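# Move the shelf-bench graduated cylinder upright into the cart tray

## Task

Take the graduated cylinder that sits on the bench with shelves and leave it standing upright in the cart's top tray, with its base resting directly on the tray floor rather than on the base of another cylinder. Every other cylinder must also finish standing in that tray. The task fails if any graduated cylinder tips over or touches the room's floor, drops more than a few centimetres, or is struck hard (they are glass). It also fails if any bottle or jar is left knocked over, or if the robot falls or finishes tilted.

## Robot and tools

Robot: TidyBot++, a wheeled base 0.54 m long, 0.50 m wide and 0.38 m tall on four powered casters, carrying one seven-joint arm with a two-finger gripper. The shoulder is 0.12 m ahead of the base centre at 0.68 m height. Arm segments: upper arm 0.42 m, forearm 0.31 m, hand 0.31 m. Cameras: base_camera (on the base, facing forward) and wrist_camera (looks along the hand). The arm begins folded, hand pointing down, reaching up to 0.08 m past the base's front.

Frames: the base frame has its origin on the floor below the base centre, x forward, y left, z up, in metres. hand_pose and hand_target are reported in it; the reported point lies midway between the finger pads, the hand's z axis runs out along the fingers, and the fingers close along its y axis. base_odometry uses the base frame as it was at scene start; it counts wheel rotation only, so slip shows up as travel, and it drifts a few centimetres over many moves. Heading is in radians, left positive, -3.142 to 3.142. base_tilt is in degrees, forward and right positive.

move: one action per call. Arguments:
- base: object with any of translate_m (forward positive), strafe_m (left positive), each -2 to 2 metres, and rotate_rad (counter-clockwise from above positive), -6.3 to 6.3 radians. These are offsets relative to the base's own axes at the moment the command begins, not places in odometry.
- joints: object of absolute targets by name, radians: joint_1_rad (any angle; positive turns the arm clockwise from above, opposite to heading), joint_2_rad -2.249 to 2.249 (0 upper arm vertical), joint_3_rad any, joint_4_rad -2.579 to 2.579 (0 straight), joint_5_rad any, joint_6_rad -2.099 to 2.099, joint_7_rad any (at 1.57 with hand down, fingers open left/right), gripper_pos 0 (open, about 85 mm gap) to 1 (closed). Unlimited joints go the short way; turn further in steps under half a turn.
- target: one list of seven numbers [x, y, z, qw, qx, qy, qz], an absolute hand pose in the base frame, metres plus unit quaternion. With target, joints may only contain gripper_pos.
- speeds: object capping top speed for this action: translate_m and strafe_m 0.05 to 0.5 m/s (give only one key when both are moved), rotate_rad 0.1 to 1.57 rad/s.
- cameras: list of base_camera, wrist_camera or all; [] for none.
- blocking: true (default) waits until everything is at rest; false returns in about half a second while motion continues.
A move with no action simply reports state and images. Unknown keys make the call invalid; out-of-range values get it refused, and then the rest of that reply's move/wait/finished_scene calls are skipped.

wait: seconds 0 to 10, plus optional cameras; returns state and images, earlier if running moves settle. stop: brakes all running motions; optional cameras. zoom_image: camera (base_camera or wrist_camera) and region [x0, y0, x1, y1] in pixels from the top-left, at most 504 by 504, taken from the latest image. read_manual: section "licences", returns URDF licence text only. finished_scene: scene = number of the scene being ended; irreversible, and the goal must hold with the robot gone.

Result lines: move gives "done" or the worst status; base_status, joint_status, hand_status report each motion (moving, done, off_target, stopped, contact_stop, time_out, not_followed, torque_fault, limit_stop_at_motor_heat). hand_status "done" means within 10 mm and 2 degrees; off_target by up to about 3 cm is typical, fix by adding (wanted minus hand_pose) to the previous target. To hold position after a target, resend hand_target, not hand_pose. joint_positions, motor_effort (percent of max, peak in brackets), Motor temperatures, on_its_own (what the robot did uncommanded), pictures (image order). "joint command not followed"/"pose unreachable" mean the arm's targets were withheld, often for self-collision (see "cause:"). ARM HIT means a hard self or base collision. An unreachable pose makes the arm roam up to 10 s and end time_out.

Gripper: closing to 1 squeezes about 100 to 150 N per finger; "done" at 1 means empty, "off_target" means something is held. Closed tips reach about 20 mm past the hand point. Held loads make the arm sag; never command a joint to its current reading while carrying. When a carried object touches down, hand_pose stops falling though commands go lower.

Cautions: the arm does not avoid obstacles and keeps pushing when blocked; nothing stops it hitting the base. A hand pointing down reaches at most about 0.94 m high, near the base only. The robot can tip if the arm snags something above about 0.6 m while driving, if a raised hand is pushed sideways, or if it reaches far out from the fold; backing off or retracting rights it. A blocked base pushes hard until its 14 s time_out and may still say done. Torque sensor overload (joints 1–4: 104.5 N m; 5–7: 51.3 N m) freezes the arm 10 s. Motors heat when holding loads or stretched; at 75 °C the arm sinks for 30–60 s. Set glass down gently, lower slowly, avoid fast swings, hard grips on resting objects, drops and collisions with bottles or jars.

Each tool is called after "Request:" by a JSON object that holds its "method" and its "body", one argument or row to a line.

## Session

Request:
{"method": "move", "body": {

}}

Scene clock: 0.00 s.
Motor temperatures (°C): [34 33 28 32 35 41 44]
base_odometry: x=+0.000 y=+0.000 heading=+0.000
base_tilt: forward=+0.0 right=-0.4
base_status: not commanded
joint_positions: joint_1_rad=+0.041 joint_2_rad=-0.355 joint_3_rad=+3.182 joint_4_rad=-2.510 joint_5_rad=+0.012 joint_6_rad=-0.833 joint_7_rad=+1.618 gripper_pos=+0.000
joint_status: not commanded
motor_effort: joint_1_rad=-1 joint_2_rad=-3 joint_3_rad=+1 joint_4_rad=+16 joint_5_rad=-1 joint_6_rad=+2 joint_7_rad=+0
hand_pose: x=+0.2827 y=-0.0130 z=+0.5956 quat_wxyz=(+0.002, +0.997, -0.013, +0.077) (m; base frame)
hand_target: x=+0.2812 y=-0.0129 z=+0.5946 quat_wxyz=(+0.002, +0.997, -0.013, +0.075) (m; base frame)
hand_status: not commanded
pictures: base_camera, wrist_camera
Images, in order (width x height): base_camera 644x364, wrist_camera 644x476.

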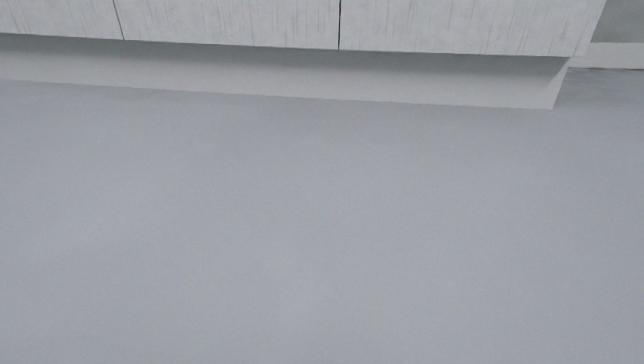

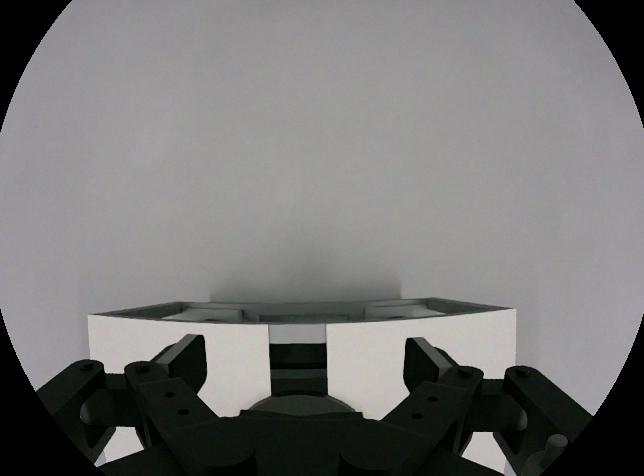

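Request:
{"method": "move", "body": {
  "joints": {"joint_1_rad": 0.0, "joint_2_rad": -0.6, "joint_3_rad": 3.1416, "joint_4_rad": -2.4, "joint_5_rad": 0.0, "joint_6_rad": 0.33, "joint_7_rad": 1.5708}
}}

Scene clock: 10.43 s.
Motor temperatures (°C): [34 33 28 32 35 41 44]
move: done
base_odometry: x=+0.000 y=+0.000 heading=+0.000
base_tilt: forward=+0.0 right=-0.4
base_status: not commanded
joint_positions: joint_1_rad=+0.028 joint_2_rad=-0.592 joint_3_rad=+3.158 joint_4_rad=-2.393 joint_5_rad=+0.012 joint_6_rad=+0.250 joint_7_rad=+1.617 gripper_pos=+0.000
joint_status: all done
motor_effort: joint_1_rad=-1(2) joint_2_rad=-2(5) joint_3_rad=+0(1) joint_4_rad=+22(23) joint_5_rad=-1(2) joint_6_rad=+9(9) joint_7_rad=+0(2)
hand_pose: x=+0.5013 y=-0.0161 z=+0.9656 quat_wxyz=(+0.031, +0.700, +0.004, +0.713) (m; base frame)
hand_target: x=+0.4973 y=+0.0013 z=+0.9890 quat_wxyz=(+0.000, +0.671, +0.000, +0.742) (m; base frame)
hand_status: not commanded
pictures: base_camera, wrist_camera
Images, in order (width x height): base_camera 644x364, wrist_camera 644x476.

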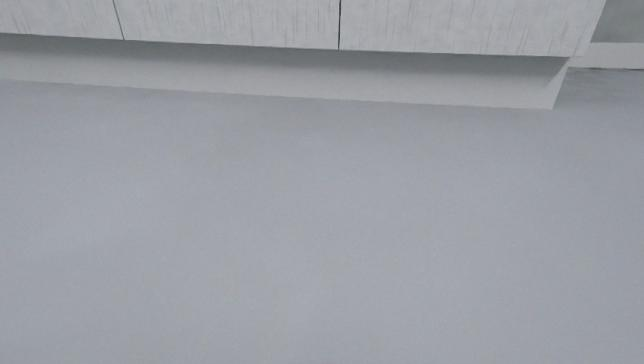

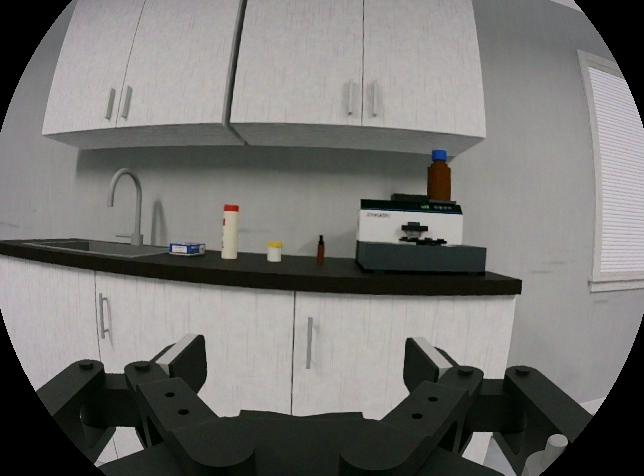

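Request:
{"method": "move", "body": {
  "joints": {"joint_1_rad": -1.0, "joint_6_rad": 0.4},
  "cameras": ["wrist_camera"]
}}

Request:
{"method": "move", "body": {
  "joints": {"joint_1_rad": -2.0},
  "cameras": ["wrist_camera"]
}}

Request:
{"method": "move", "body": {
  "joints": {"joint_1_rad": -3.0},
  "cameras": ["wrist_camera"]
}}

Scene clock: 14.03 s.
Motor temperatures (°C): [34 33 28 32 35 41 44]
move: done
base_odometry: x=+0.000 y=+0.000 heading=+0.000
base_tilt: forward=+0.0 right=-0.4
base_status: not commanded
joint_positions: joint_1_rad=-0.972 joint_2_rad=-0.592 joint_3_rad=+3.155 joint_4_rad=-2.393 joint_5_rad=+0.012 joint_6_rad=+0.322 joint_7_rad=+1.617 gripper_pos=+0.000
joint_status: all done
motor_effort: joint_1_rad=-1(2) joint_2_rad=-1(2) joint_3_rad=+0(2) joint_4_rad=+22(23) joint_5_rad=-1(1) joint_6_rad=+9(10) joint_7_rad=+0(1)
hand_pose: x=+0.3371 y=+0.3128 z=+0.9880 quat_wxyz=(-0.326, +0.589, +0.327, +0.663) (m; base frame)
hand_target: x=+0.3207 y=+0.3166 z=+1.0106 quat_wxyz=(-0.367, +0.565, +0.309, +0.671) (m; base frame)
hand_status: not commanded
pictures: wrist_camera
Images, in order (width x height): wrist_camera 644x476.

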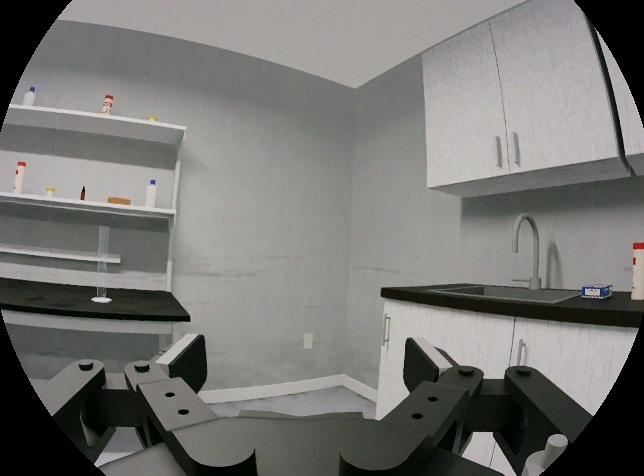

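Scene clock: 16.30 s.
Motor temperatures (°C): [34 33 28 32 35 41 44]
move: done
base_odometry: x=+0.000 y=+0.000 heading=+0.000
base_tilt: forward=-0.1 right=-0.3
base_status: not commanded
joint_positions: joint_1_rad=-1.972 joint_2_rad=-0.592 joint_3_rad=+3.153 joint_4_rad=-2.393 joint_5_rad=+0.012 joint_6_rad=+0.323 joint_7_rad=+1.617 gripper_pos=+0.000
joint_status: all done
motor_effort: joint_1_rad=-1(2) joint_2_rad=-2(2) joint_3_rad=+1(2) joint_4_rad=+22(23) joint_5_rad=+0(1) joint_6_rad=+9(9) joint_7_rad=+0(1)
hand_pose: x=-0.0269 y=+0.3523 z=+0.9883 quat_wxyz=(-0.604, +0.359, +0.570, +0.426) (m; base frame)
hand_target: x=-0.0384 y=+0.3407 z=+1.0106 quat_wxyz=(-0.644, +0.348, +0.542, +0.413) (m; base frame)
hand_status: not commanded
pictures: wrist_camera
Images, in order (width x height): wrist_camera 644x476.

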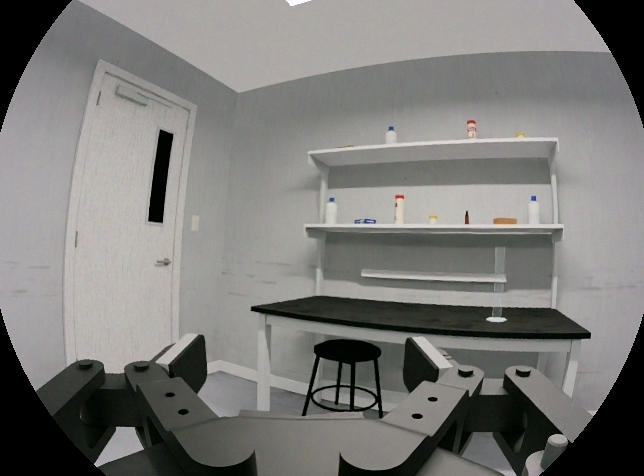

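Scene clock: 18.57 s.
Motor temperatures (°C): [34 33 28 32 35 41 44]
move: done
base_odometry: x=+0.000 y=+0.000 heading=+0.000
base_tilt: forward=+0.0 right=-0.4
base_status: not commanded
joint_positions: joint_1_rad=-2.972 joint_2_rad=-0.592 joint_3_rad=+3.153 joint_4_rad=-2.393 joint_5_rad=+0.012 joint_6_rad=+0.323 joint_7_rad=+1.617 gripper_pos=+0.000
joint_status: all done
motor_effort: joint_1_rad=-2(2) joint_2_rad=-1(2) joint_3_rad=+0(1) joint_4_rad=+22(23) joint_5_rad=-1(1) joint_6_rad=+9(10) joint_7_rad=+0(1)
hand_pose: x=-0.2563 y=+0.0672 z=+0.9883 quat_wxyz=(-0.734, +0.042, +0.672, +0.084) (m; base frame)
hand_target: x=-0.2528 y=+0.0516 z=+1.0106 quat_wxyz=(-0.763, +0.046, +0.643, +0.054) (m; base frame)
hand_status: not commanded
pictures: wrist_camera
Images, in order (width x height): wrist_camera 644x476.

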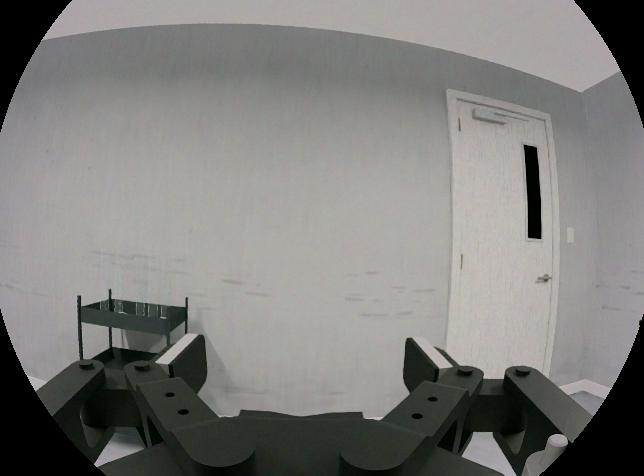

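Request:
{"method": "move", "body": {
  "joints": {"joint_1_rad": -4.0},
  "cameras": ["wrist_camera"]
}}

Request:
{"method": "move", "body": {
  "joints": {"joint_1_rad": -5.0},
  "cameras": ["wrist_camera"]
}}

Scene clock: 21.47 s.
Motor temperatures (°C): [34 33 28 32 35 41 44]
move: done
base_odometry: x=+0.000 y=+0.000 heading=+0.000
base_tilt: forward=+0.0 right=-0.4
base_status: not commanded
joint_positions: joint_1_rad=-3.972 joint_2_rad=-0.592 joint_3_rad=+3.152 joint_4_rad=-2.393 joint_5_rad=+0.012 joint_6_rad=+0.323 joint_7_rad=+1.617 gripper_pos=+0.000
joint_status: all done
motor_effort: joint_1_rad=+0(2) joint_2_rad=-1(2) joint_3_rad=+0(2) joint_4_rad=+22(23) joint_5_rad=-1(1) joint_6_rad=+9(9) joint_7_rad=+0(1)
hand_pose: x=-0.1402 y=-0.2797 z=+0.9884 quat_wxyz=(-0.685, -0.286, +0.610, -0.279) (m; base frame)
hand_target: x=-0.1253 y=-0.2849 z=+1.0106 quat_wxyz=(-0.695, -0.268, +0.586, -0.318) (m; base frame)
hand_status: not commanded
pictures: wrist_camera
Images, in order (width x height): wrist_camera 644x476.

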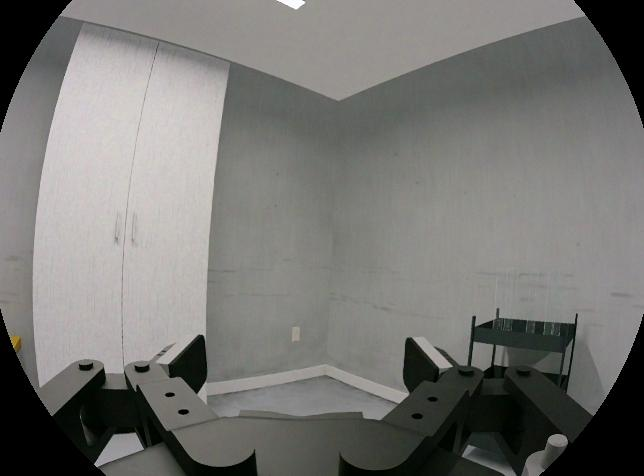

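Scene clock: 23.73 s.
Motor temperatures (°C): [34 33 28 32 35 41 44]
move: done
base_odometry: x=+0.000 y=+0.000 heading=+0.000
base_tilt: forward=+0.0 right=-0.4
base_status: not commanded
joint_positions: joint_1_rad=-4.972 joint_2_rad=-0.592 joint_3_rad=+3.152 joint_4_rad=-2.393 joint_5_rad=+0.012 joint_6_rad=+0.323 joint_7_rad=+1.617 gripper_pos=+0.000
joint_status: all done
motor_effort: joint_1_rad=-1(2) joint_2_rad=-2(2) joint_3_rad=+0(1) joint_4_rad=+22(23) joint_5_rad=+0(1) joint_6_rad=+9(9) joint_7_rad=+0(1)
hand_pose: x=+0.2144 y=-0.3691 z=+0.9884 quat_wxyz=(-0.467, -0.543, +0.398, -0.573) (m; base frame)
hand_target: x=+0.2267 y=-0.3595 z=+1.0106 quat_wxyz=(-0.458, -0.516, +0.386, -0.613) (m; base frame)
hand_status: not commanded
pictures: wrist_camera
Images, in order (width x height): wrist_camera 644x476.

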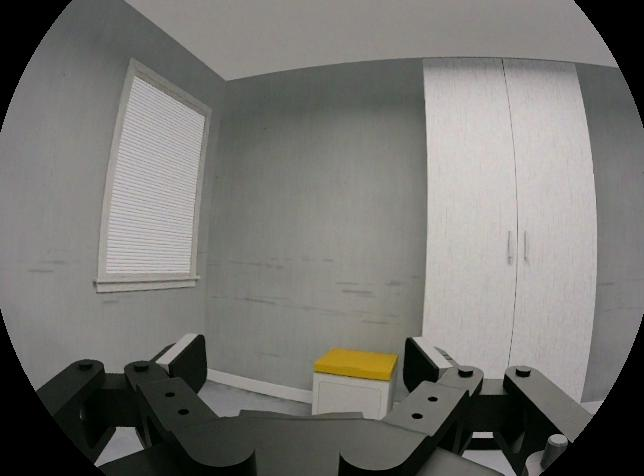

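Request:
{"method": "zoom_image", "body": {
  "camera": "wrist_camera",
  "region": [70, 300, 574, 476]
}}

Scaled by 1.000.

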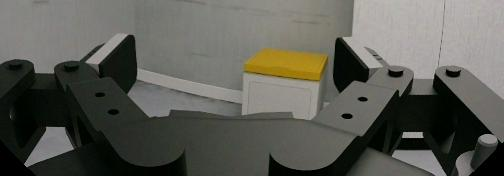

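Request:
{"method": "zoom_image", "body": {
  "camera": "wrist_camera",
  "region": [130, 320, 260, 420]
}}

Request:
{"method": "zoom_image", "body": {
  "camera": "wrist_camera",
  "region": [380, 320, 510, 420]
}}

Scaled by 3.877.

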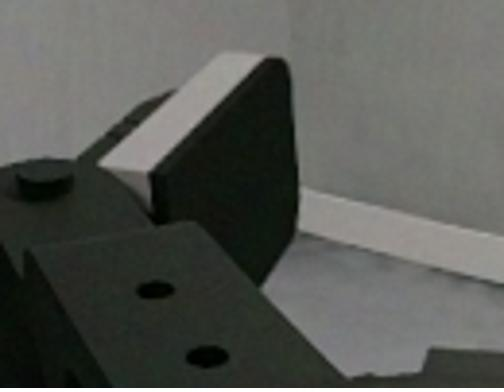

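Scaled by 3.877.

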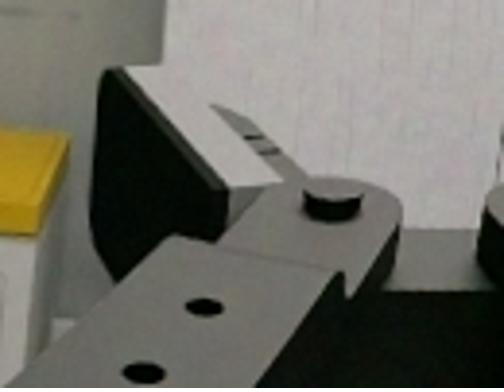

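Request:
{"method": "move", "body": {
  "joints": {"joint_1_rad": -3.45, "joint_7_rad": 1.5708},
  "cameras": ["wrist_camera"]
}}

Request:
{"method": "zoom_image", "body": {
  "camera": "wrist_camera",
  "region": [200, 230, 440, 410]
}}

Request:
{"method": "move", "body": {
  "joints": {"joint_7_rad": -1.5708},
  "cameras": ["wrist_camera"]
}}

Scene clock: 45.00 s.
Motor temperatures (°C): [34 33 28 32 35 41 44]
move: done
base_odometry: x=+0.000 y=+0.000 heading=+0.000
base_tilt: forward=+0.0 right=-0.3
base_status: not commanded
joint_positions: joint_1_rad=-3.478 joint_2_rad=-0.592 joint_3_rad=+3.152 joint_4_rad=-2.393 joint_5_rad=+0.012 joint_6_rad=+0.323 joint_7_rad=+1.617 gripper_pos=+0.000
joint_status: all done
motor_effort: joint_1_rad=-1(2) joint_2_rad=-1(3) joint_3_rad=+0(2) joint_4_rad=+22(23) joint_5_rad=-1(1) joint_6_rad=+9(9) joint_7_rad=+0(2)
hand_pose: x=-0.2417 y=-0.1234 z=+0.9885 quat_wxyz=(-0.732, -0.128, +0.661, -0.103) (m; base frame)
hand_target: x=-0.2382 y=-0.1152 z=+1.0106 quat_wxyz=(-0.756, -0.099, +0.637, -0.117) (m; base frame)
hand_status: not commanded
pictures: wrist_camera
Images, in order (width x height): wrist_camera 644x476.

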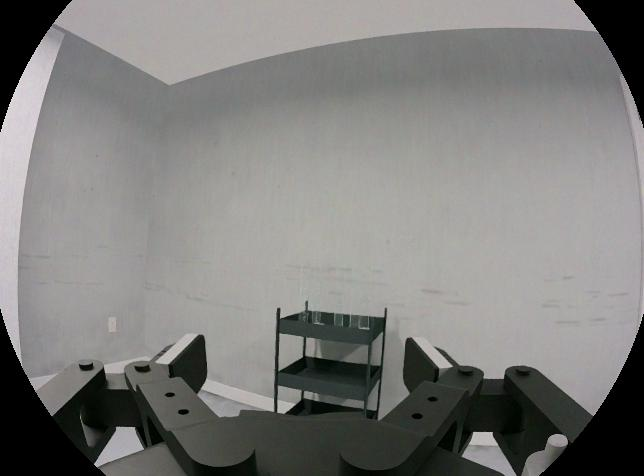

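Scaled by 2.100.

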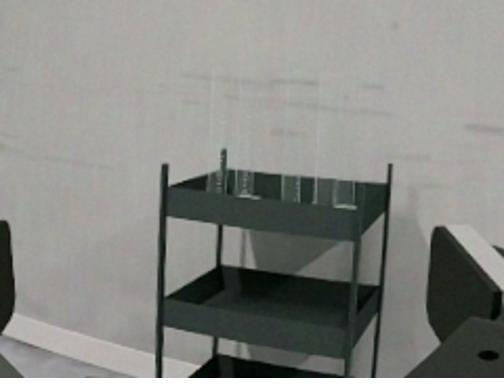

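Scene clock: 48.40 s.
Motor temperatures (°C): [34 33 28 32 35 41 44]
move: done
base_odometry: x=+0.000 y=+0.000 heading=+0.000
base_tilt: forward=+0.1 right=-0.4
base_status: not commanded
joint_positions: joint_1_rad=-3.478 joint_2_rad=-0.592 joint_3_rad=+3.152 joint_4_rad=-2.393 joint_5_rad=+0.012 joint_6_rad=+0.323 joint_7_rad=+4.663 gripper_pos=+0.000
joint_status: all done
motor_effort: joint_1_rad=-1(1) joint_2_rad=-1(2) joint_3_rad=+0(1) joint_4_rad=+22(23) joint_5_rad=-1(1) joint_6_rad=+9(10) joint_7_rad=+0(2)
hand_pose: x=-0.2417 y=-0.1234 z=+0.9885 quat_wxyz=(-0.138, -0.666, -0.096, +0.726) (m; base frame)
hand_target: x=-0.2382 y=-0.1152 z=+1.0106 quat_wxyz=(-0.117, -0.637, -0.099, +0.756) (m; base frame)
hand_status: not commanded
pictures: wrist_camera
Images, in order (width x height): wrist_camera 644x476.

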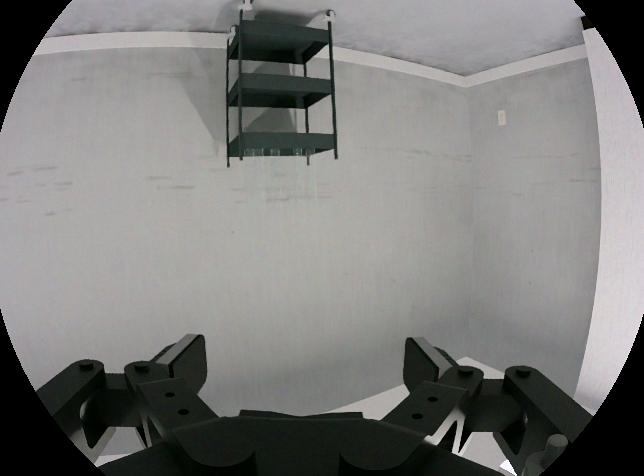

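Request:
{"method": "move", "body": {
  "joints": {"joint_6_rad": 0.5, "joint_7_rad": 1.525},
  "cameras": ["wrist_camera"]
}}

Request:
{"method": "move", "body": {
  "joints": {"joint_6_rad": 0.1},
  "cameras": ["wrist_camera"]
}}

Request:
{"method": "move", "body": {
  "joints": {"joint_6_rad": -0.2},
  "cameras": ["wrist_camera"]
}}

Scene clock: 57.93 s.
Motor temperatures (°C): [34 33 28 32 35 41 44]
move: done
base_odometry: x=+0.000 y=+0.000 heading=+0.000
base_tilt: forward=+0.0 right=-0.3
base_status: not commanded
joint_positions: joint_1_rad=-3.478 joint_2_rad=-0.592 joint_3_rad=+3.152 joint_4_rad=-2.393 joint_5_rad=+0.012 joint_6_rad=+0.422 joint_7_rad=+1.574 gripper_pos=+0.000
joint_status: all done
motor_effort: joint_1_rad=-1(2) joint_2_rad=-1(3) joint_3_rad=+0(2) joint_4_rad=+22(23) joint_5_rad=-1(1) joint_6_rad=+9(10) joint_7_rad=+0(2)
hand_pose: x=-0.2375 y=-0.1221 z=+1.0189 quat_wxyz=(-0.762, -0.108, +0.627, -0.124) (m; base frame)
hand_target: x=-0.2317 y=-0.1131 z=+1.0409 quat_wxyz=(-0.784, -0.079, +0.600, -0.140) (m; base frame)
hand_status: not commanded
pictures: wrist_camera
Images, in order (width x height): wrist_camera 644x476.

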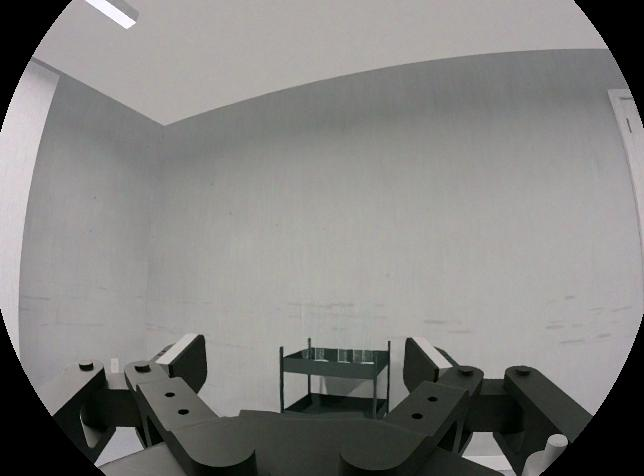

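Scene clock: 58.90 s.
Motor temperatures (°C): [34 33 28 32 35 41 44]
move: done
base_odometry: x=+0.000 y=+0.000 heading=+0.000
base_tilt: forward=+0.0 right=-0.4
base_status: not commanded
joint_positions: joint_1_rad=-3.478 joint_2_rad=-0.593 joint_3_rad=+3.152 joint_4_rad=-2.395 joint_5_rad=+0.012 joint_6_rad=+0.143 joint_7_rad=+1.574 gripper_pos=+0.000
joint_status: all done
motor_effort: joint_1_rad=-1(2) joint_2_rad=-1(2) joint_3_rad=+0(1) joint_4_rad=+22(25) joint_5_rad=-1(1) joint_6_rad=+9(11) joint_7_rad=+0(1)
hand_pose: x=-0.2417 y=-0.1230 z=+0.9315 quat_wxyz=(-0.667, -0.124, +0.727, -0.108) (m; base frame)
hand_target: x=-0.2401 y=-0.1158 z=+0.9175 quat_wxyz=(-0.650, -0.098, +0.745, -0.116) (m; base frame)
hand_status: not commanded
pictures: wrist_camera
Images, in order (width x height): wrist_camera 644x476.

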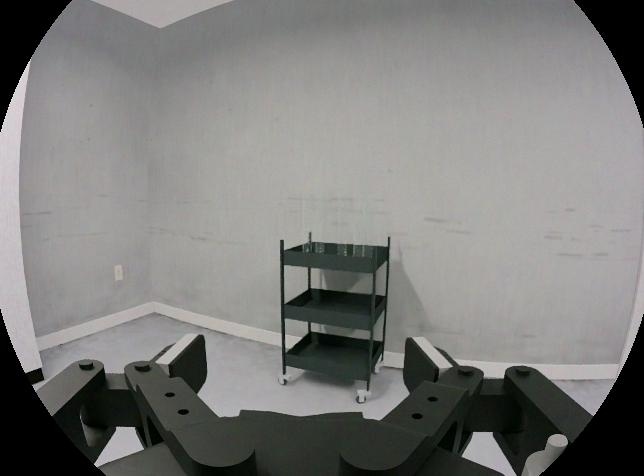

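Scene clock: 59.87 s.
Motor temperatures (°C): [34 33 28 32 35 41 44]
move: done
base_odometry: x=+0.000 y=+0.000 heading=+0.000
base_tilt: forward=+0.0 right=-0.4
base_status: not commanded
joint_positions: joint_1_rad=-3.478 joint_2_rad=-0.593 joint_3_rad=+3.152 joint_4_rad=-2.395 joint_5_rad=+0.012 joint_6_rad=-0.138 joint_7_rad=+1.574 gripper_pos=+0.000
joint_status: all done
motor_effort: joint_1_rad=-1(2) joint_2_rad=-1(2) joint_3_rad=+0(1) joint_4_rad=+22(25) joint_5_rad=-1(1) joint_6_rad=+9(10) joint_7_rad=+0(1)
hand_pose: x=-0.2230 y=-0.1162 z=+0.8462 quat_wxyz=(-0.558, -0.139, +0.813, -0.090) (m; base frame)
hand_target: x=-0.2156 y=-0.1080 z=+0.8281 quat_wxyz=(-0.532, -0.110, +0.834, -0.095) (m; base frame)
hand_status: not commanded
pictures: wrist_camera
Images, in order (width x height): wrist_camera 644x476.

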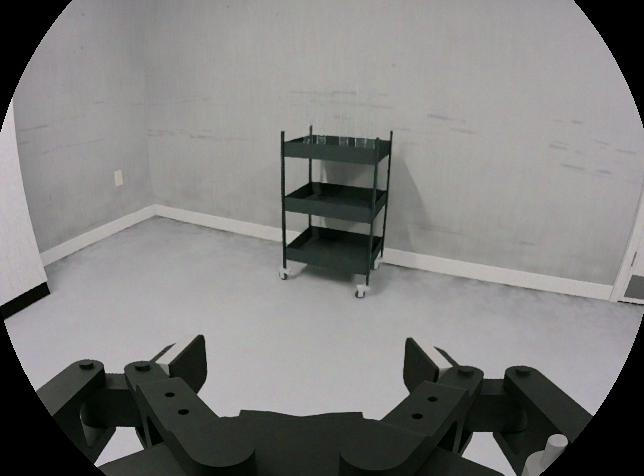

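Request:
{"method": "zoom_image", "body": {
  "camera": "wrist_camera",
  "region": [260, 110, 420, 310]
}}

Scaled by 2.520.

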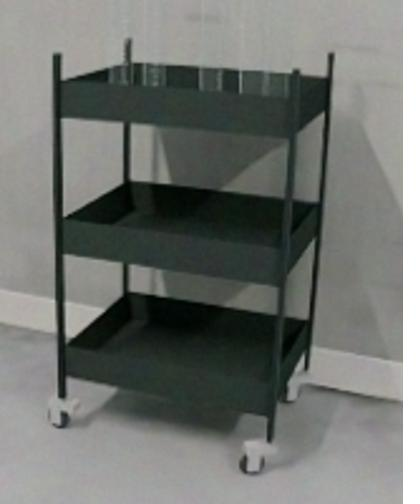

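Request:
{"method": "move", "body": {
  "base": {"rotate_rad": 1.5708},
  "joints": {"joint_1_rad": 0.0, "joint_6_rad": 0.2}
}}

Scene clock: 73.43 s.
Motor temperatures (°C): [34 33 28 32 35 41 44]
move: done
base_odometry: x=+0.000 y=+0.000 heading=+1.571
base_tilt: forward=+0.0 right=-0.4
base_status: done
joint_positions: joint_1_rad=-6.255 joint_2_rad=-0.593 joint_3_rad=+3.152 joint_4_rad=-2.395 joint_5_rad=+0.012 joint_6_rad=+0.121 joint_7_rad=+1.574 gripper_pos=+0.000
joint_status: all done
motor_effort: joint_1_rad=-1(3) joint_2_rad=-1(2) joint_3_rad=+1(2) joint_4_rad=+22(23) joint_5_rad=-1(1) joint_6_rad=+9(10) joint_7_rad=+0(1)
hand_pose: x=+0.4991 y=-0.0135 z=+0.9245 quat_wxyz=(-0.015, -0.745, +0.010, -0.667) (m; base frame)
hand_target: x=+0.4987 y=+0.0013 z=+0.9486 quat_wxyz=(+0.016, -0.717, +0.016, -0.697) (m; base frame)
hand_status: not commanded
pictures: base_camera, wrist_camera
Images, in order (width x height): base_camera 644x364, wrist_camera 644x476.

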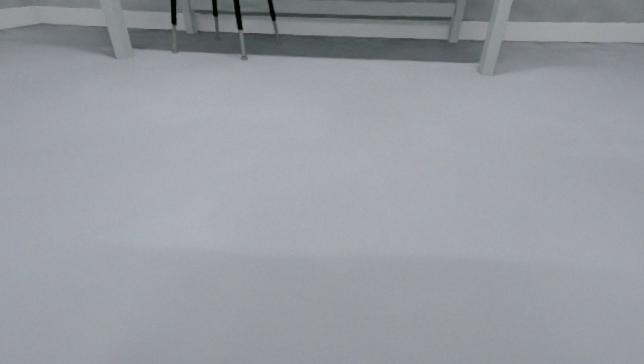

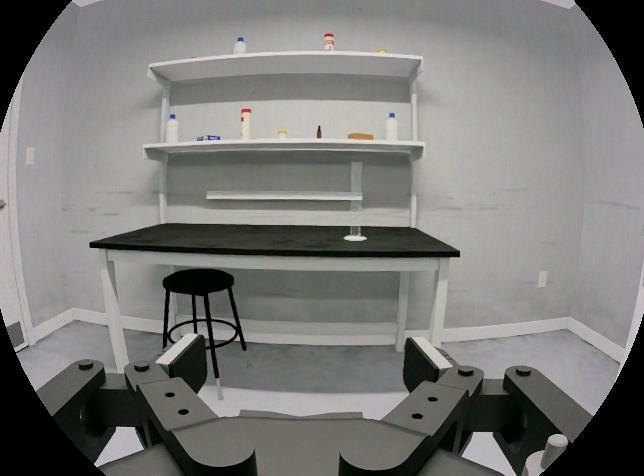

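Request:
{"method": "zoom_image", "body": {
  "camera": "wrist_camera",
  "region": [290, 130, 470, 270]
}}

Request:
{"method": "zoom_image", "body": {
  "camera": "base_camera",
  "region": [60, 0, 560, 120]
}}

Scaled by 2.800.

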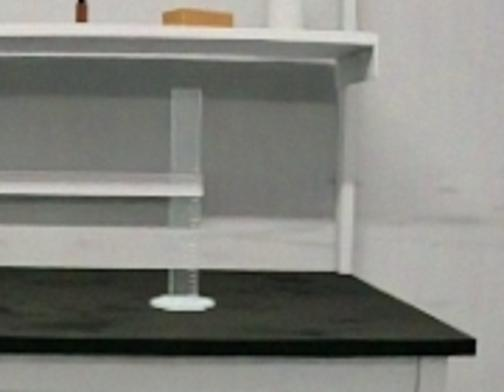

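Scaled by 1.008.

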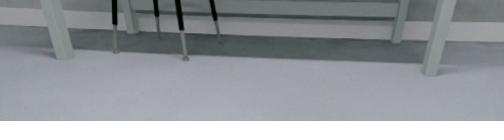

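Request:
{"method": "move", "body": {
  "base": {"translate_m": 0.73, "strafe_m": -0.035, "rotate_rad": -0.1885},
  "joints": {"joint_1_rad": -0.03, "joint_3_rad": 3.131, "joint_6_rad": 0.2}
}}

Request:
{"method": "zoom_image", "body": {
  "camera": "wrist_camera",
  "region": [220, 60, 480, 320]
}}

Scene clock: 87.83 s.
Motor temperatures (°C): [34 33 28 32 35 41 44]
move: done
base_odometry: x=+0.035 y=+0.730 heading=+1.382
base_tilt: forward=+0.0 right=-0.4
base_status: done
joint_positions: joint_1_rad=-6.291 joint_2_rad=-0.596 joint_3_rad=+3.141 joint_4_rad=-2.395 joint_5_rad=+0.012 joint_6_rad=+0.125 joint_7_rad=+1.574 gripper_pos=+0.000
joint_status: all done
motor_effort: joint_1_rad=+0(2) joint_2_rad=-1(3) joint_3_rad=+0(2) joint_4_rad=+22(23) joint_5_rad=-1(1) joint_6_rad=+9(10) joint_7_rad=+0(1)
hand_pose: x=+0.4985 y=+0.0050 z=+0.9270 quat_wxyz=(-0.002, -0.742, -0.009, -0.670) (m; base frame)
hand_target: x=+0.4982 y=+0.0176 z=+0.9485 quat_wxyz=(+0.027, -0.717, +0.000, -0.696) (m; base frame)
hand_status: not commanded
pictures: base_camera, wrist_camera
Images, in order (width x height): base_camera 644x364, wrist_camera 644x476.

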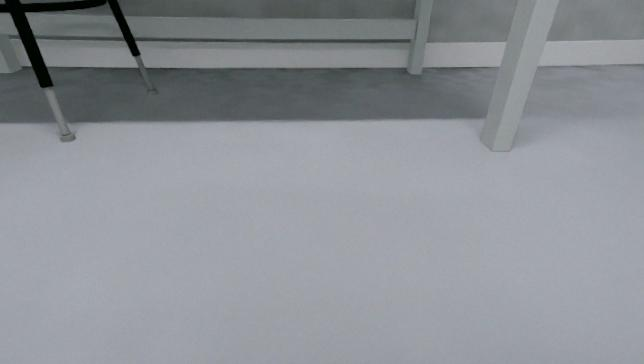

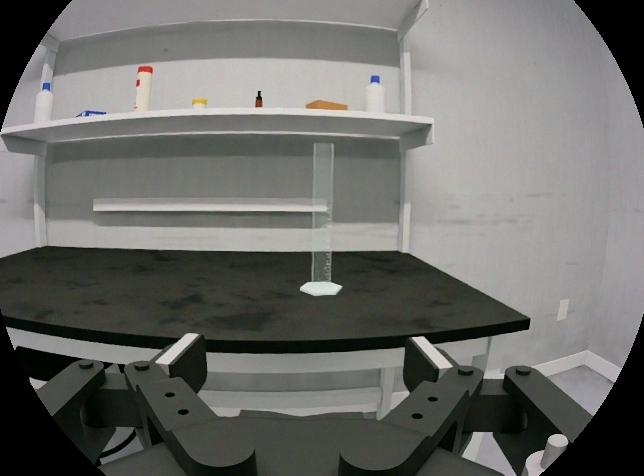

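Scaled by 1.938.

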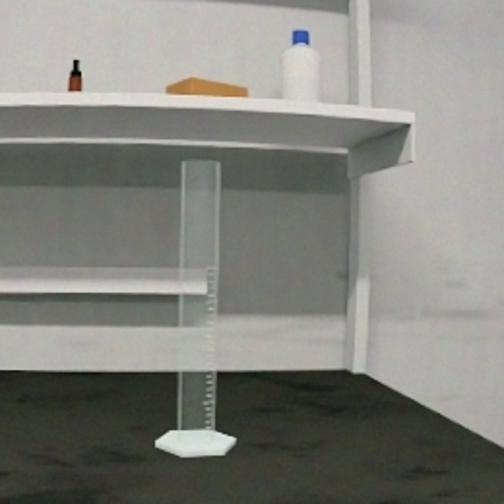

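Request:
{"method": "move", "body": {
  "base": {"translate_m": 0.38, "strafe_m": -0.02},
  "joints": {"joint_2_rad": -0.60, "joint_4_rad": -2.43, "joint_6_rad": 0.33}
}}

Request:
{"method": "zoom_image", "body": {
  "camera": "wrist_camera",
  "region": [220, 60, 480, 320]
}}

Scene clock: 103.77 s.
Motor temperatures (°C): [34 32 28 32 35 41 44]
move: done
base_odometry: x=+0.126 y=+1.100 heading=+1.382
base_tilt: forward=+0.0 right=-0.4
base_status: done
joint_positions: joint_1_rad=-6.291 joint_2_rad=-0.594 joint_3_rad=+3.141 joint_4_rad=-2.418 joint_5_rad=+0.012 joint_6_rad=+0.264 joint_7_rad=+1.574 gripper_pos=+0.000
joint_status: all done
motor_effort: joint_1_rad=+0(2) joint_2_rad=-1(5) joint_3_rad=+1(1) joint_4_rad=+22(24) joint_5_rad=-1(1) joint_6_rad=+9(10) joint_7_rad=+0(1)
hand_pose: x=+0.4990 y=+0.0055 z=+0.9549 quat_wxyz=(-0.001, -0.703, -0.009, -0.711) (m; base frame)
hand_target: x=+0.4953 y=+0.0177 z=+0.9704 quat_wxyz=(+0.029, -0.682, +0.000, -0.731) (m; base frame)
hand_status: not commanded
pictures: base_camera, wrist_camera
Images, in order (width x height): base_camera 644x364, wrist_camera 644x476.

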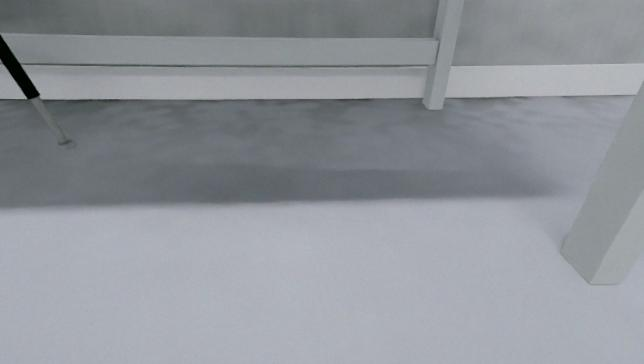

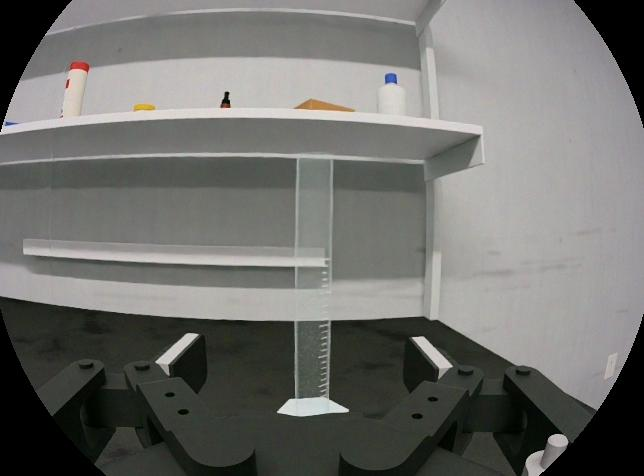

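Scaled by 1.938.

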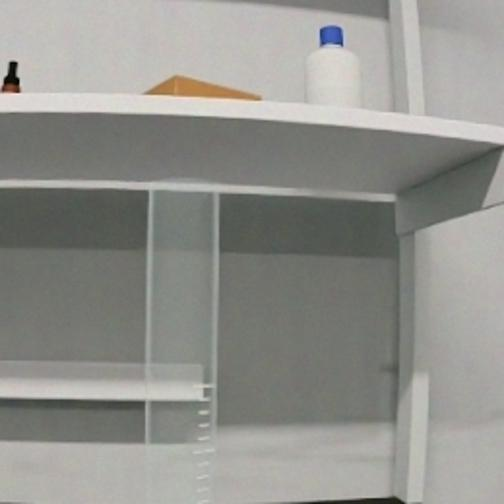

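Request:
{"method": "move", "body": {
  "base": {"translate_m": 0.2}
}}

Request:
{"method": "zoom_image", "body": {
  "camera": "wrist_camera",
  "region": [200, 200, 440, 420]
}}

Scene clock: 110.23 s.
Motor temperatures (°C): [34 32 28 32 35 41 44]
move: done
base_odometry: x=+0.164 y=+1.296 heading=+1.382
base_tilt: forward=+0.0 right=-0.3
base_status: done
joint_positions: joint_1_rad=-6.291 joint_2_rad=-0.594 joint_3_rad=+3.141 joint_4_rad=-2.418 joint_5_rad=+0.012 joint_6_rad=+0.264 joint_7_rad=+1.574 gripper_pos=+0.000
joint_status: not commanded
motor_effort: joint_1_rad=-1(2) joint_2_rad=-1(5) joint_3_rad=+1(2) joint_4_rad=+22(23) joint_5_rad=-1(1) joint_6_rad=+9(10) joint_7_rad=-1(1)
hand_pose: x=+0.4991 y=+0.0055 z=+0.9548 quat_wxyz=(-0.001, -0.703, -0.009, -0.711) (m; base frame)
hand_target: x=+0.4953 y=+0.0177 z=+0.9704 quat_wxyz=(+0.029, -0.682, +0.000, -0.731) (m; base frame)
hand_status: not commanded
pictures: base_camera, wrist_camera
Images, in order (width x height): base_camera 644x364, wrist_camera 644x476.

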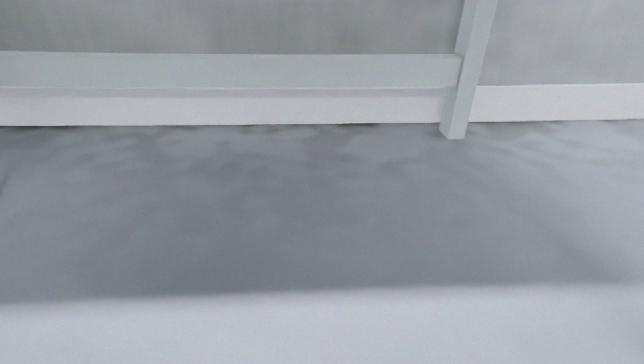

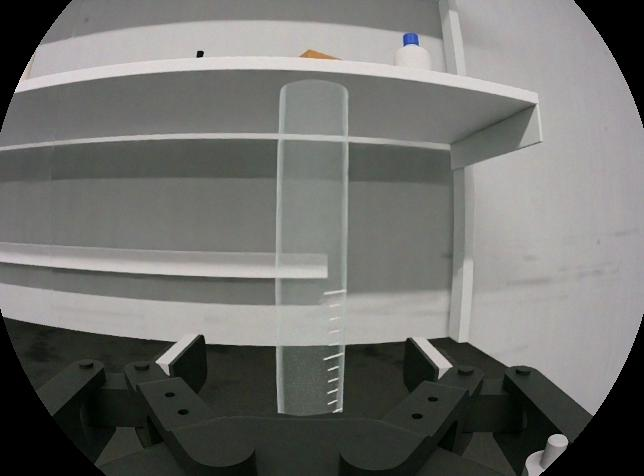

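Scaled by 2.100.

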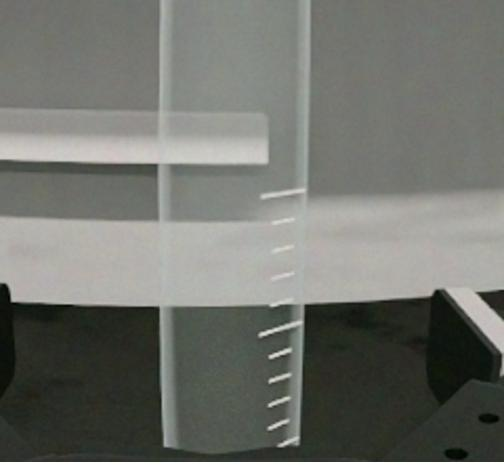

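Request:
{"method": "move", "body": {
  "base": {"translate_m": 0.06},
  "speeds": {"translate_m": 0.15},
  "cameras": ["wrist_camera"]
}}

Request:
{"method": "zoom_image", "body": {
  "camera": "wrist_camera",
  "region": [180, 250, 430, 476]
}}

Scene clock: 117.53 s.
Motor temperatures (°C): [34 32 28 32 35 41 44]
move: done
base_odometry: x=+0.175 y=+1.355 heading=+1.382
base_tilt: forward=+0.0 right=-0.4
base_status: done
joint_positions: joint_1_rad=-6.291 joint_2_rad=-0.596 joint_3_rad=+3.141 joint_4_rad=-2.418 joint_5_rad=+0.012 joint_6_rad=+0.264 joint_7_rad=+1.574 gripper_pos=+0.000
joint_status: not commanded
motor_effort: joint_1_rad=-1(1) joint_2_rad=-1(4) joint_3_rad=+0(2) joint_4_rad=+22(23) joint_5_rad=-1(1) joint_6_rad=+9(10) joint_7_rad=+0(1)
hand_pose: x=+0.4986 y=+0.0054 z=+0.9555 quat_wxyz=(-0.001, -0.703, -0.009, -0.711) (m; base frame)
hand_target: x=+0.4953 y=+0.0177 z=+0.9704 quat_wxyz=(+0.029, -0.682, +0.000, -0.731) (m; base frame)
hand_status: not commanded
pictures: wrist_camera
Images, in order (width x height): wrist_camera 644x476.

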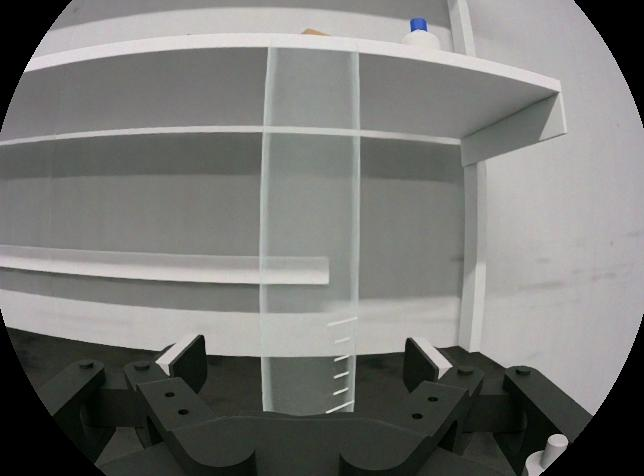

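Scaled by 2.016.

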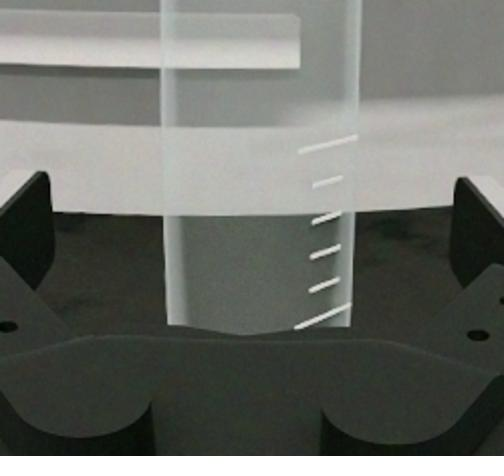

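Request:
{"method": "move", "body": {
  "base": {"translate_m": 0.012},
  "speeds": {"translate_m": 0.1},
  "cameras": ["wrist_camera"]
}}

Scene clock: 120.43 s.
Motor temperatures (°C): [34 32 28 32 35 41 44]
move: done
base_odometry: x=+0.178 y=+1.367 heading=+1.382
base_tilt: forward=+0.0 right=-0.3
base_status: done
joint_positions: joint_1_rad=-6.291 joint_2_rad=-0.595 joint_3_rad=+3.141 joint_4_rad=-2.418 joint_5_rad=+0.012 joint_6_rad=+0.264 joint_7_rad=+1.574 gripper_pos=+0.000
joint_status: not commanded
motor_effort: joint_1_rad=-1(1) joint_2_rad=-1(5) joint_3_rad=+1(1) joint_4_rad=+22(23) joint_5_rad=-1(1) joint_6_rad=+9(10) joint_7_rad=+0(1)
hand_pose: x=+0.4987 y=+0.0054 z=+0.9553 quat_wxyz=(-0.001, -0.703, -0.009, -0.711) (m; base frame)
hand_target: x=+0.4953 y=+0.0177 z=+0.9704 quat_wxyz=(+0.029, -0.682, +0.000, -0.731) (m; base frame)
hand_status: not commanded
pictures: wrist_camera
Images, in order (width x height): wrist_camera 644x476.

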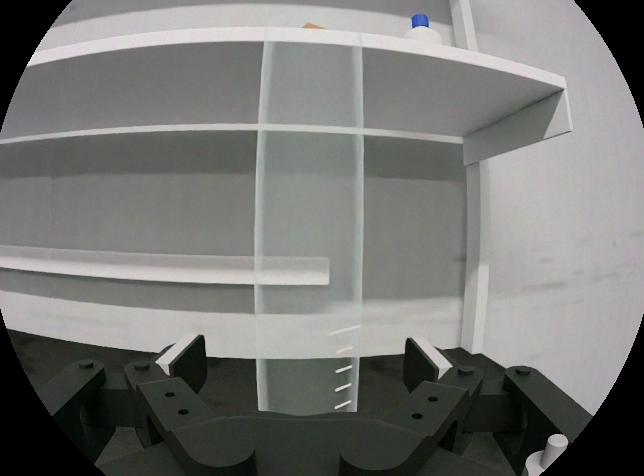

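Request:
{"method": "move", "body": {
  "joints": {"gripper_pos": 0.5},
  "cameras": ["wrist_camera"]
}}

Scene clock: 122.40 s.
Motor temperatures (°C): [34 32 28 32 35 41 44]
move: done
base_odometry: x=+0.178 y=+1.367 heading=+1.382
base_tilt: forward=+0.0 right=-0.4
base_status: not commanded
joint_positions: joint_1_rad=-6.291 joint_2_rad=-0.595 joint_3_rad=+3.141 joint_4_rad=-2.418 joint_5_rad=+0.012 joint_6_rad=+0.264 joint_7_rad=+1.574 gripper_pos=+0.500
joint_status: all done
motor_effort: joint_1_rad=-1(1) joint_2_rad=-2(2) joint_3_rad=+0(1) joint_4_rad=+22(23) joint_5_rad=-1(1) joint_6_rad=+9(10) joint_7_rad=-1(1)
hand_pose: x=+0.4987 y=+0.0054 z=+0.9553 quat_wxyz=(-0.001, -0.703, -0.009, -0.711) (m; base frame)
hand_target: x=+0.4953 y=+0.0177 z=+0.9704 quat_wxyz=(+0.029, -0.682, +0.000, -0.731) (m; base frame)
hand_status: not commanded
pictures: wrist_camera
Images, in order (width x height): wrist_camera 644x476.

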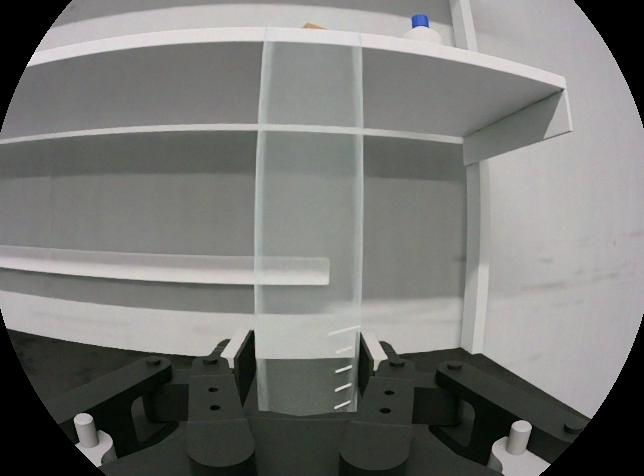

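Request:
{"method": "zoom_image", "body": {
  "camera": "wrist_camera",
  "region": [220, 300, 400, 430]
}}

Scaled by 2.800.

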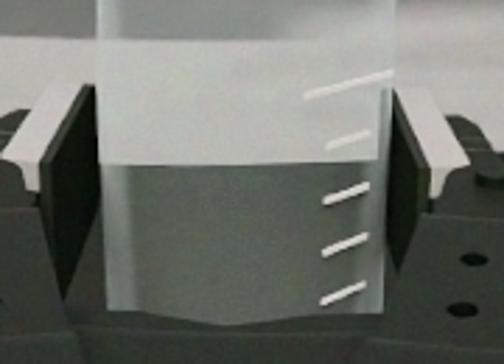

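Request:
{"method": "move", "body": {
  "joints": {"gripper_pos": 0.58},
  "cameras": ["wrist_camera"]
}}

Scene clock: 123.73 s.
Motor temperatures (°C): [34 32 28 32 35 41 44]
move: done
base_odometry: x=+0.178 y=+1.367 heading=+1.382
base_tilt: forward=+0.0 right=-0.4
base_status: not commanded
joint_positions: joint_1_rad=-6.291 joint_2_rad=-0.595 joint_3_rad=+3.141 joint_4_rad=-2.418 joint_5_rad=+0.012 joint_6_rad=+0.264 joint_7_rad=+1.574 gripper_pos=+0.557
joint_status: all done
motor_effort: joint_1_rad=-1(2) joint_2_rad=-1(2) joint_3_rad=+1(1) joint_4_rad=+22(23) joint_5_rad=-1(1) joint_6_rad=+10(10) joint_7_rad=+0(1)
hand_pose: x=+0.4987 y=+0.0054 z=+0.9553 quat_wxyz=(-0.001, -0.703, -0.009, -0.711) (m; base frame)
hand_target: x=+0.4953 y=+0.0177 z=+0.9704 quat_wxyz=(+0.029, -0.682, +0.000, -0.731) (m; base frame)
hand_status: not commanded
pictures: wrist_camera
Images, in order (width x height): wrist_camera 644x476.

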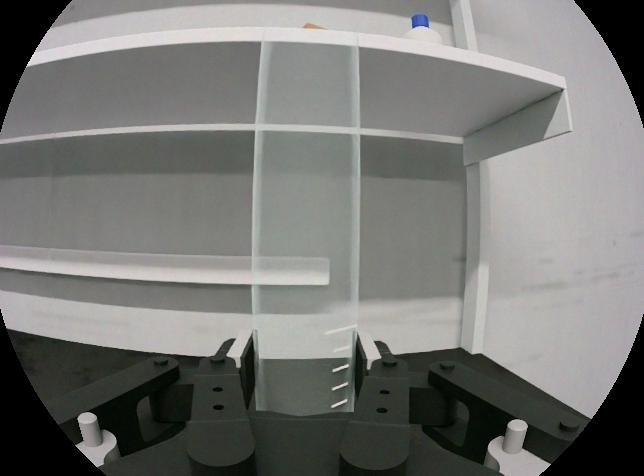

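Request:
{"method": "move", "body": {
  "joints": {"gripper_pos": 0.63},
  "cameras": []
}}

Request:
{"method": "move", "body": {
  "joints": {"joint_2_rad": -0.619, "joint_4_rad": -2.337, "joint_6_rad": 0.11},
  "cameras": ["wrist_camera"]
}}

Scene clock: 144.00 s.
Motor temperatures (°C): [34 32 28 32 35 41 44]
move: off_target
base_odometry: x=+0.178 y=+1.367 heading=+1.382
base_tilt: forward=+0.0 right=-0.4
base_status: not commanded
joint_positions: joint_1_rad=-6.291 joint_2_rad=-0.595 joint_3_rad=+3.141 joint_4_rad=-2.418 joint_5_rad=+0.012 joint_6_rad=+0.264 joint_7_rad=+1.574 gripper_pos=+0.559
joint_status: gripper_pos off_target (ended at +0.559, target +0.630)
motor_effort: joint_1_rad=-1(2) joint_2_rad=-1(2) joint_3_rad=+1(1) joint_4_rad=+23(23) joint_5_rad=+0(1) joint_6_rad=+10(10) joint_7_rad=+0(1)
hand_pose: x=+0.4987 y=+0.0054 z=+0.9553 quat_wxyz=(-0.001, -0.703, -0.009, -0.711) (m; base frame)
hand_target: x=+0.4953 y=+0.0177 z=+0.9704 quat_wxyz=(+0.029, -0.682, +0.000, -0.731) (m; base frame)
hand_status: not commanded
pictures: none
No camera images: "cameras" was empty.

Scene clock: 144.90 s.
Motor temperatures (°C): [34 32 28 32 35 41 44]
move: done
base_odometry: x=+0.178 y=+1.367 heading=+1.382
base_tilt: forward=+0.0 right=-0.4
base_status: not commanded
joint_positions: joint_1_rad=-6.291 joint_2_rad=-0.596 joint_3_rad=+3.141 joint_4_rad=-2.348 joint_5_rad=+0.012 joint_6_rad=+0.158 joint_7_rad=+1.574 gripper_pos=+0.559
joint_status: all done
motor_effort: joint_1_rad=-1(1) joint_2_rad=-3(4) joint_3_rad=+1(2) joint_4_rad=+24(25) joint_5_rad=-1(1) joint_6_rad=+11(12) joint_7_rad=+0(1)
hand_pose: x=+0.5033 y=+0.0051 z=+0.9660 quat_wxyz=(-0.002, -0.715, -0.009, -0.699) (m; base frame)
hand_target: x=+0.4964 y=+0.0177 z=+0.9667 quat_wxyz=(+0.027, -0.720, +0.000, -0.693) (m; base frame)
hand_status: not commanded
pictures: wrist_camera
Images, in order (width x height): wrist_camera 644x476.

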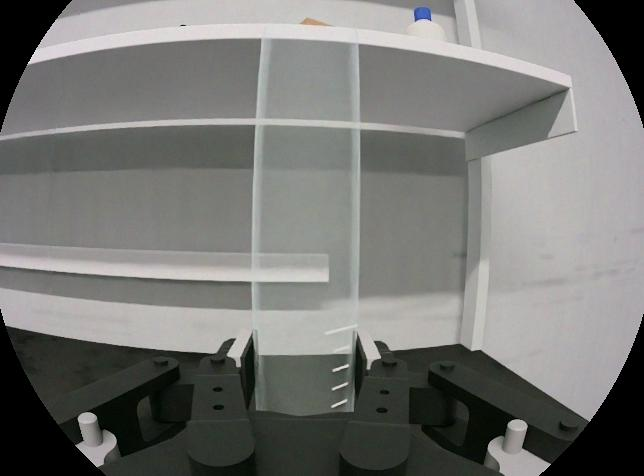

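Request:
{"method": "move", "body": {
  "joints": {"joint_2_rad": -0.64, "joint_4_rad": -2.312},
  "cameras": ["wrist_camera"]
}}

Scene clock: 146.93 s.
Motor temperatures (°C): [34 32 28 32 35 41 44]
move: done
base_odometry: x=+0.178 y=+1.367 heading=+1.382
base_tilt: forward=+0.1 right=-0.4
base_status: not commanded
joint_positions: joint_1_rad=-6.291 joint_2_rad=-0.618 joint_3_rad=+3.141 joint_4_rad=-2.322 joint_5_rad=+0.012 joint_6_rad=+0.158 joint_7_rad=+1.574 gripper_pos=+0.559
joint_status: all done
motor_effort: joint_1_rad=+0(1) joint_2_rad=-3(5) joint_3_rad=+1(2) joint_4_rad=+25(26) joint_5_rad=-1(1) joint_6_rad=+11(12) joint_7_rad=+0(1)
hand_pose: x=+0.4981 y=+0.0051 z=+0.9907 quat_wxyz=(-0.002, -0.698, -0.009, -0.716) (m; base frame)
hand_target: x=+0.4913 y=+0.0176 z=+0.9902 quat_wxyz=(+0.028, -0.704, +0.000, -0.710) (m; base frame)
hand_status: not commanded
pictures: wrist_camera
Images, in order (width x height): wrist_camera 644x476.

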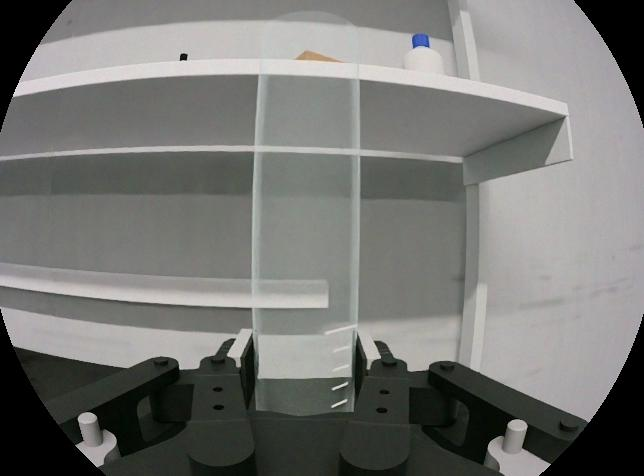

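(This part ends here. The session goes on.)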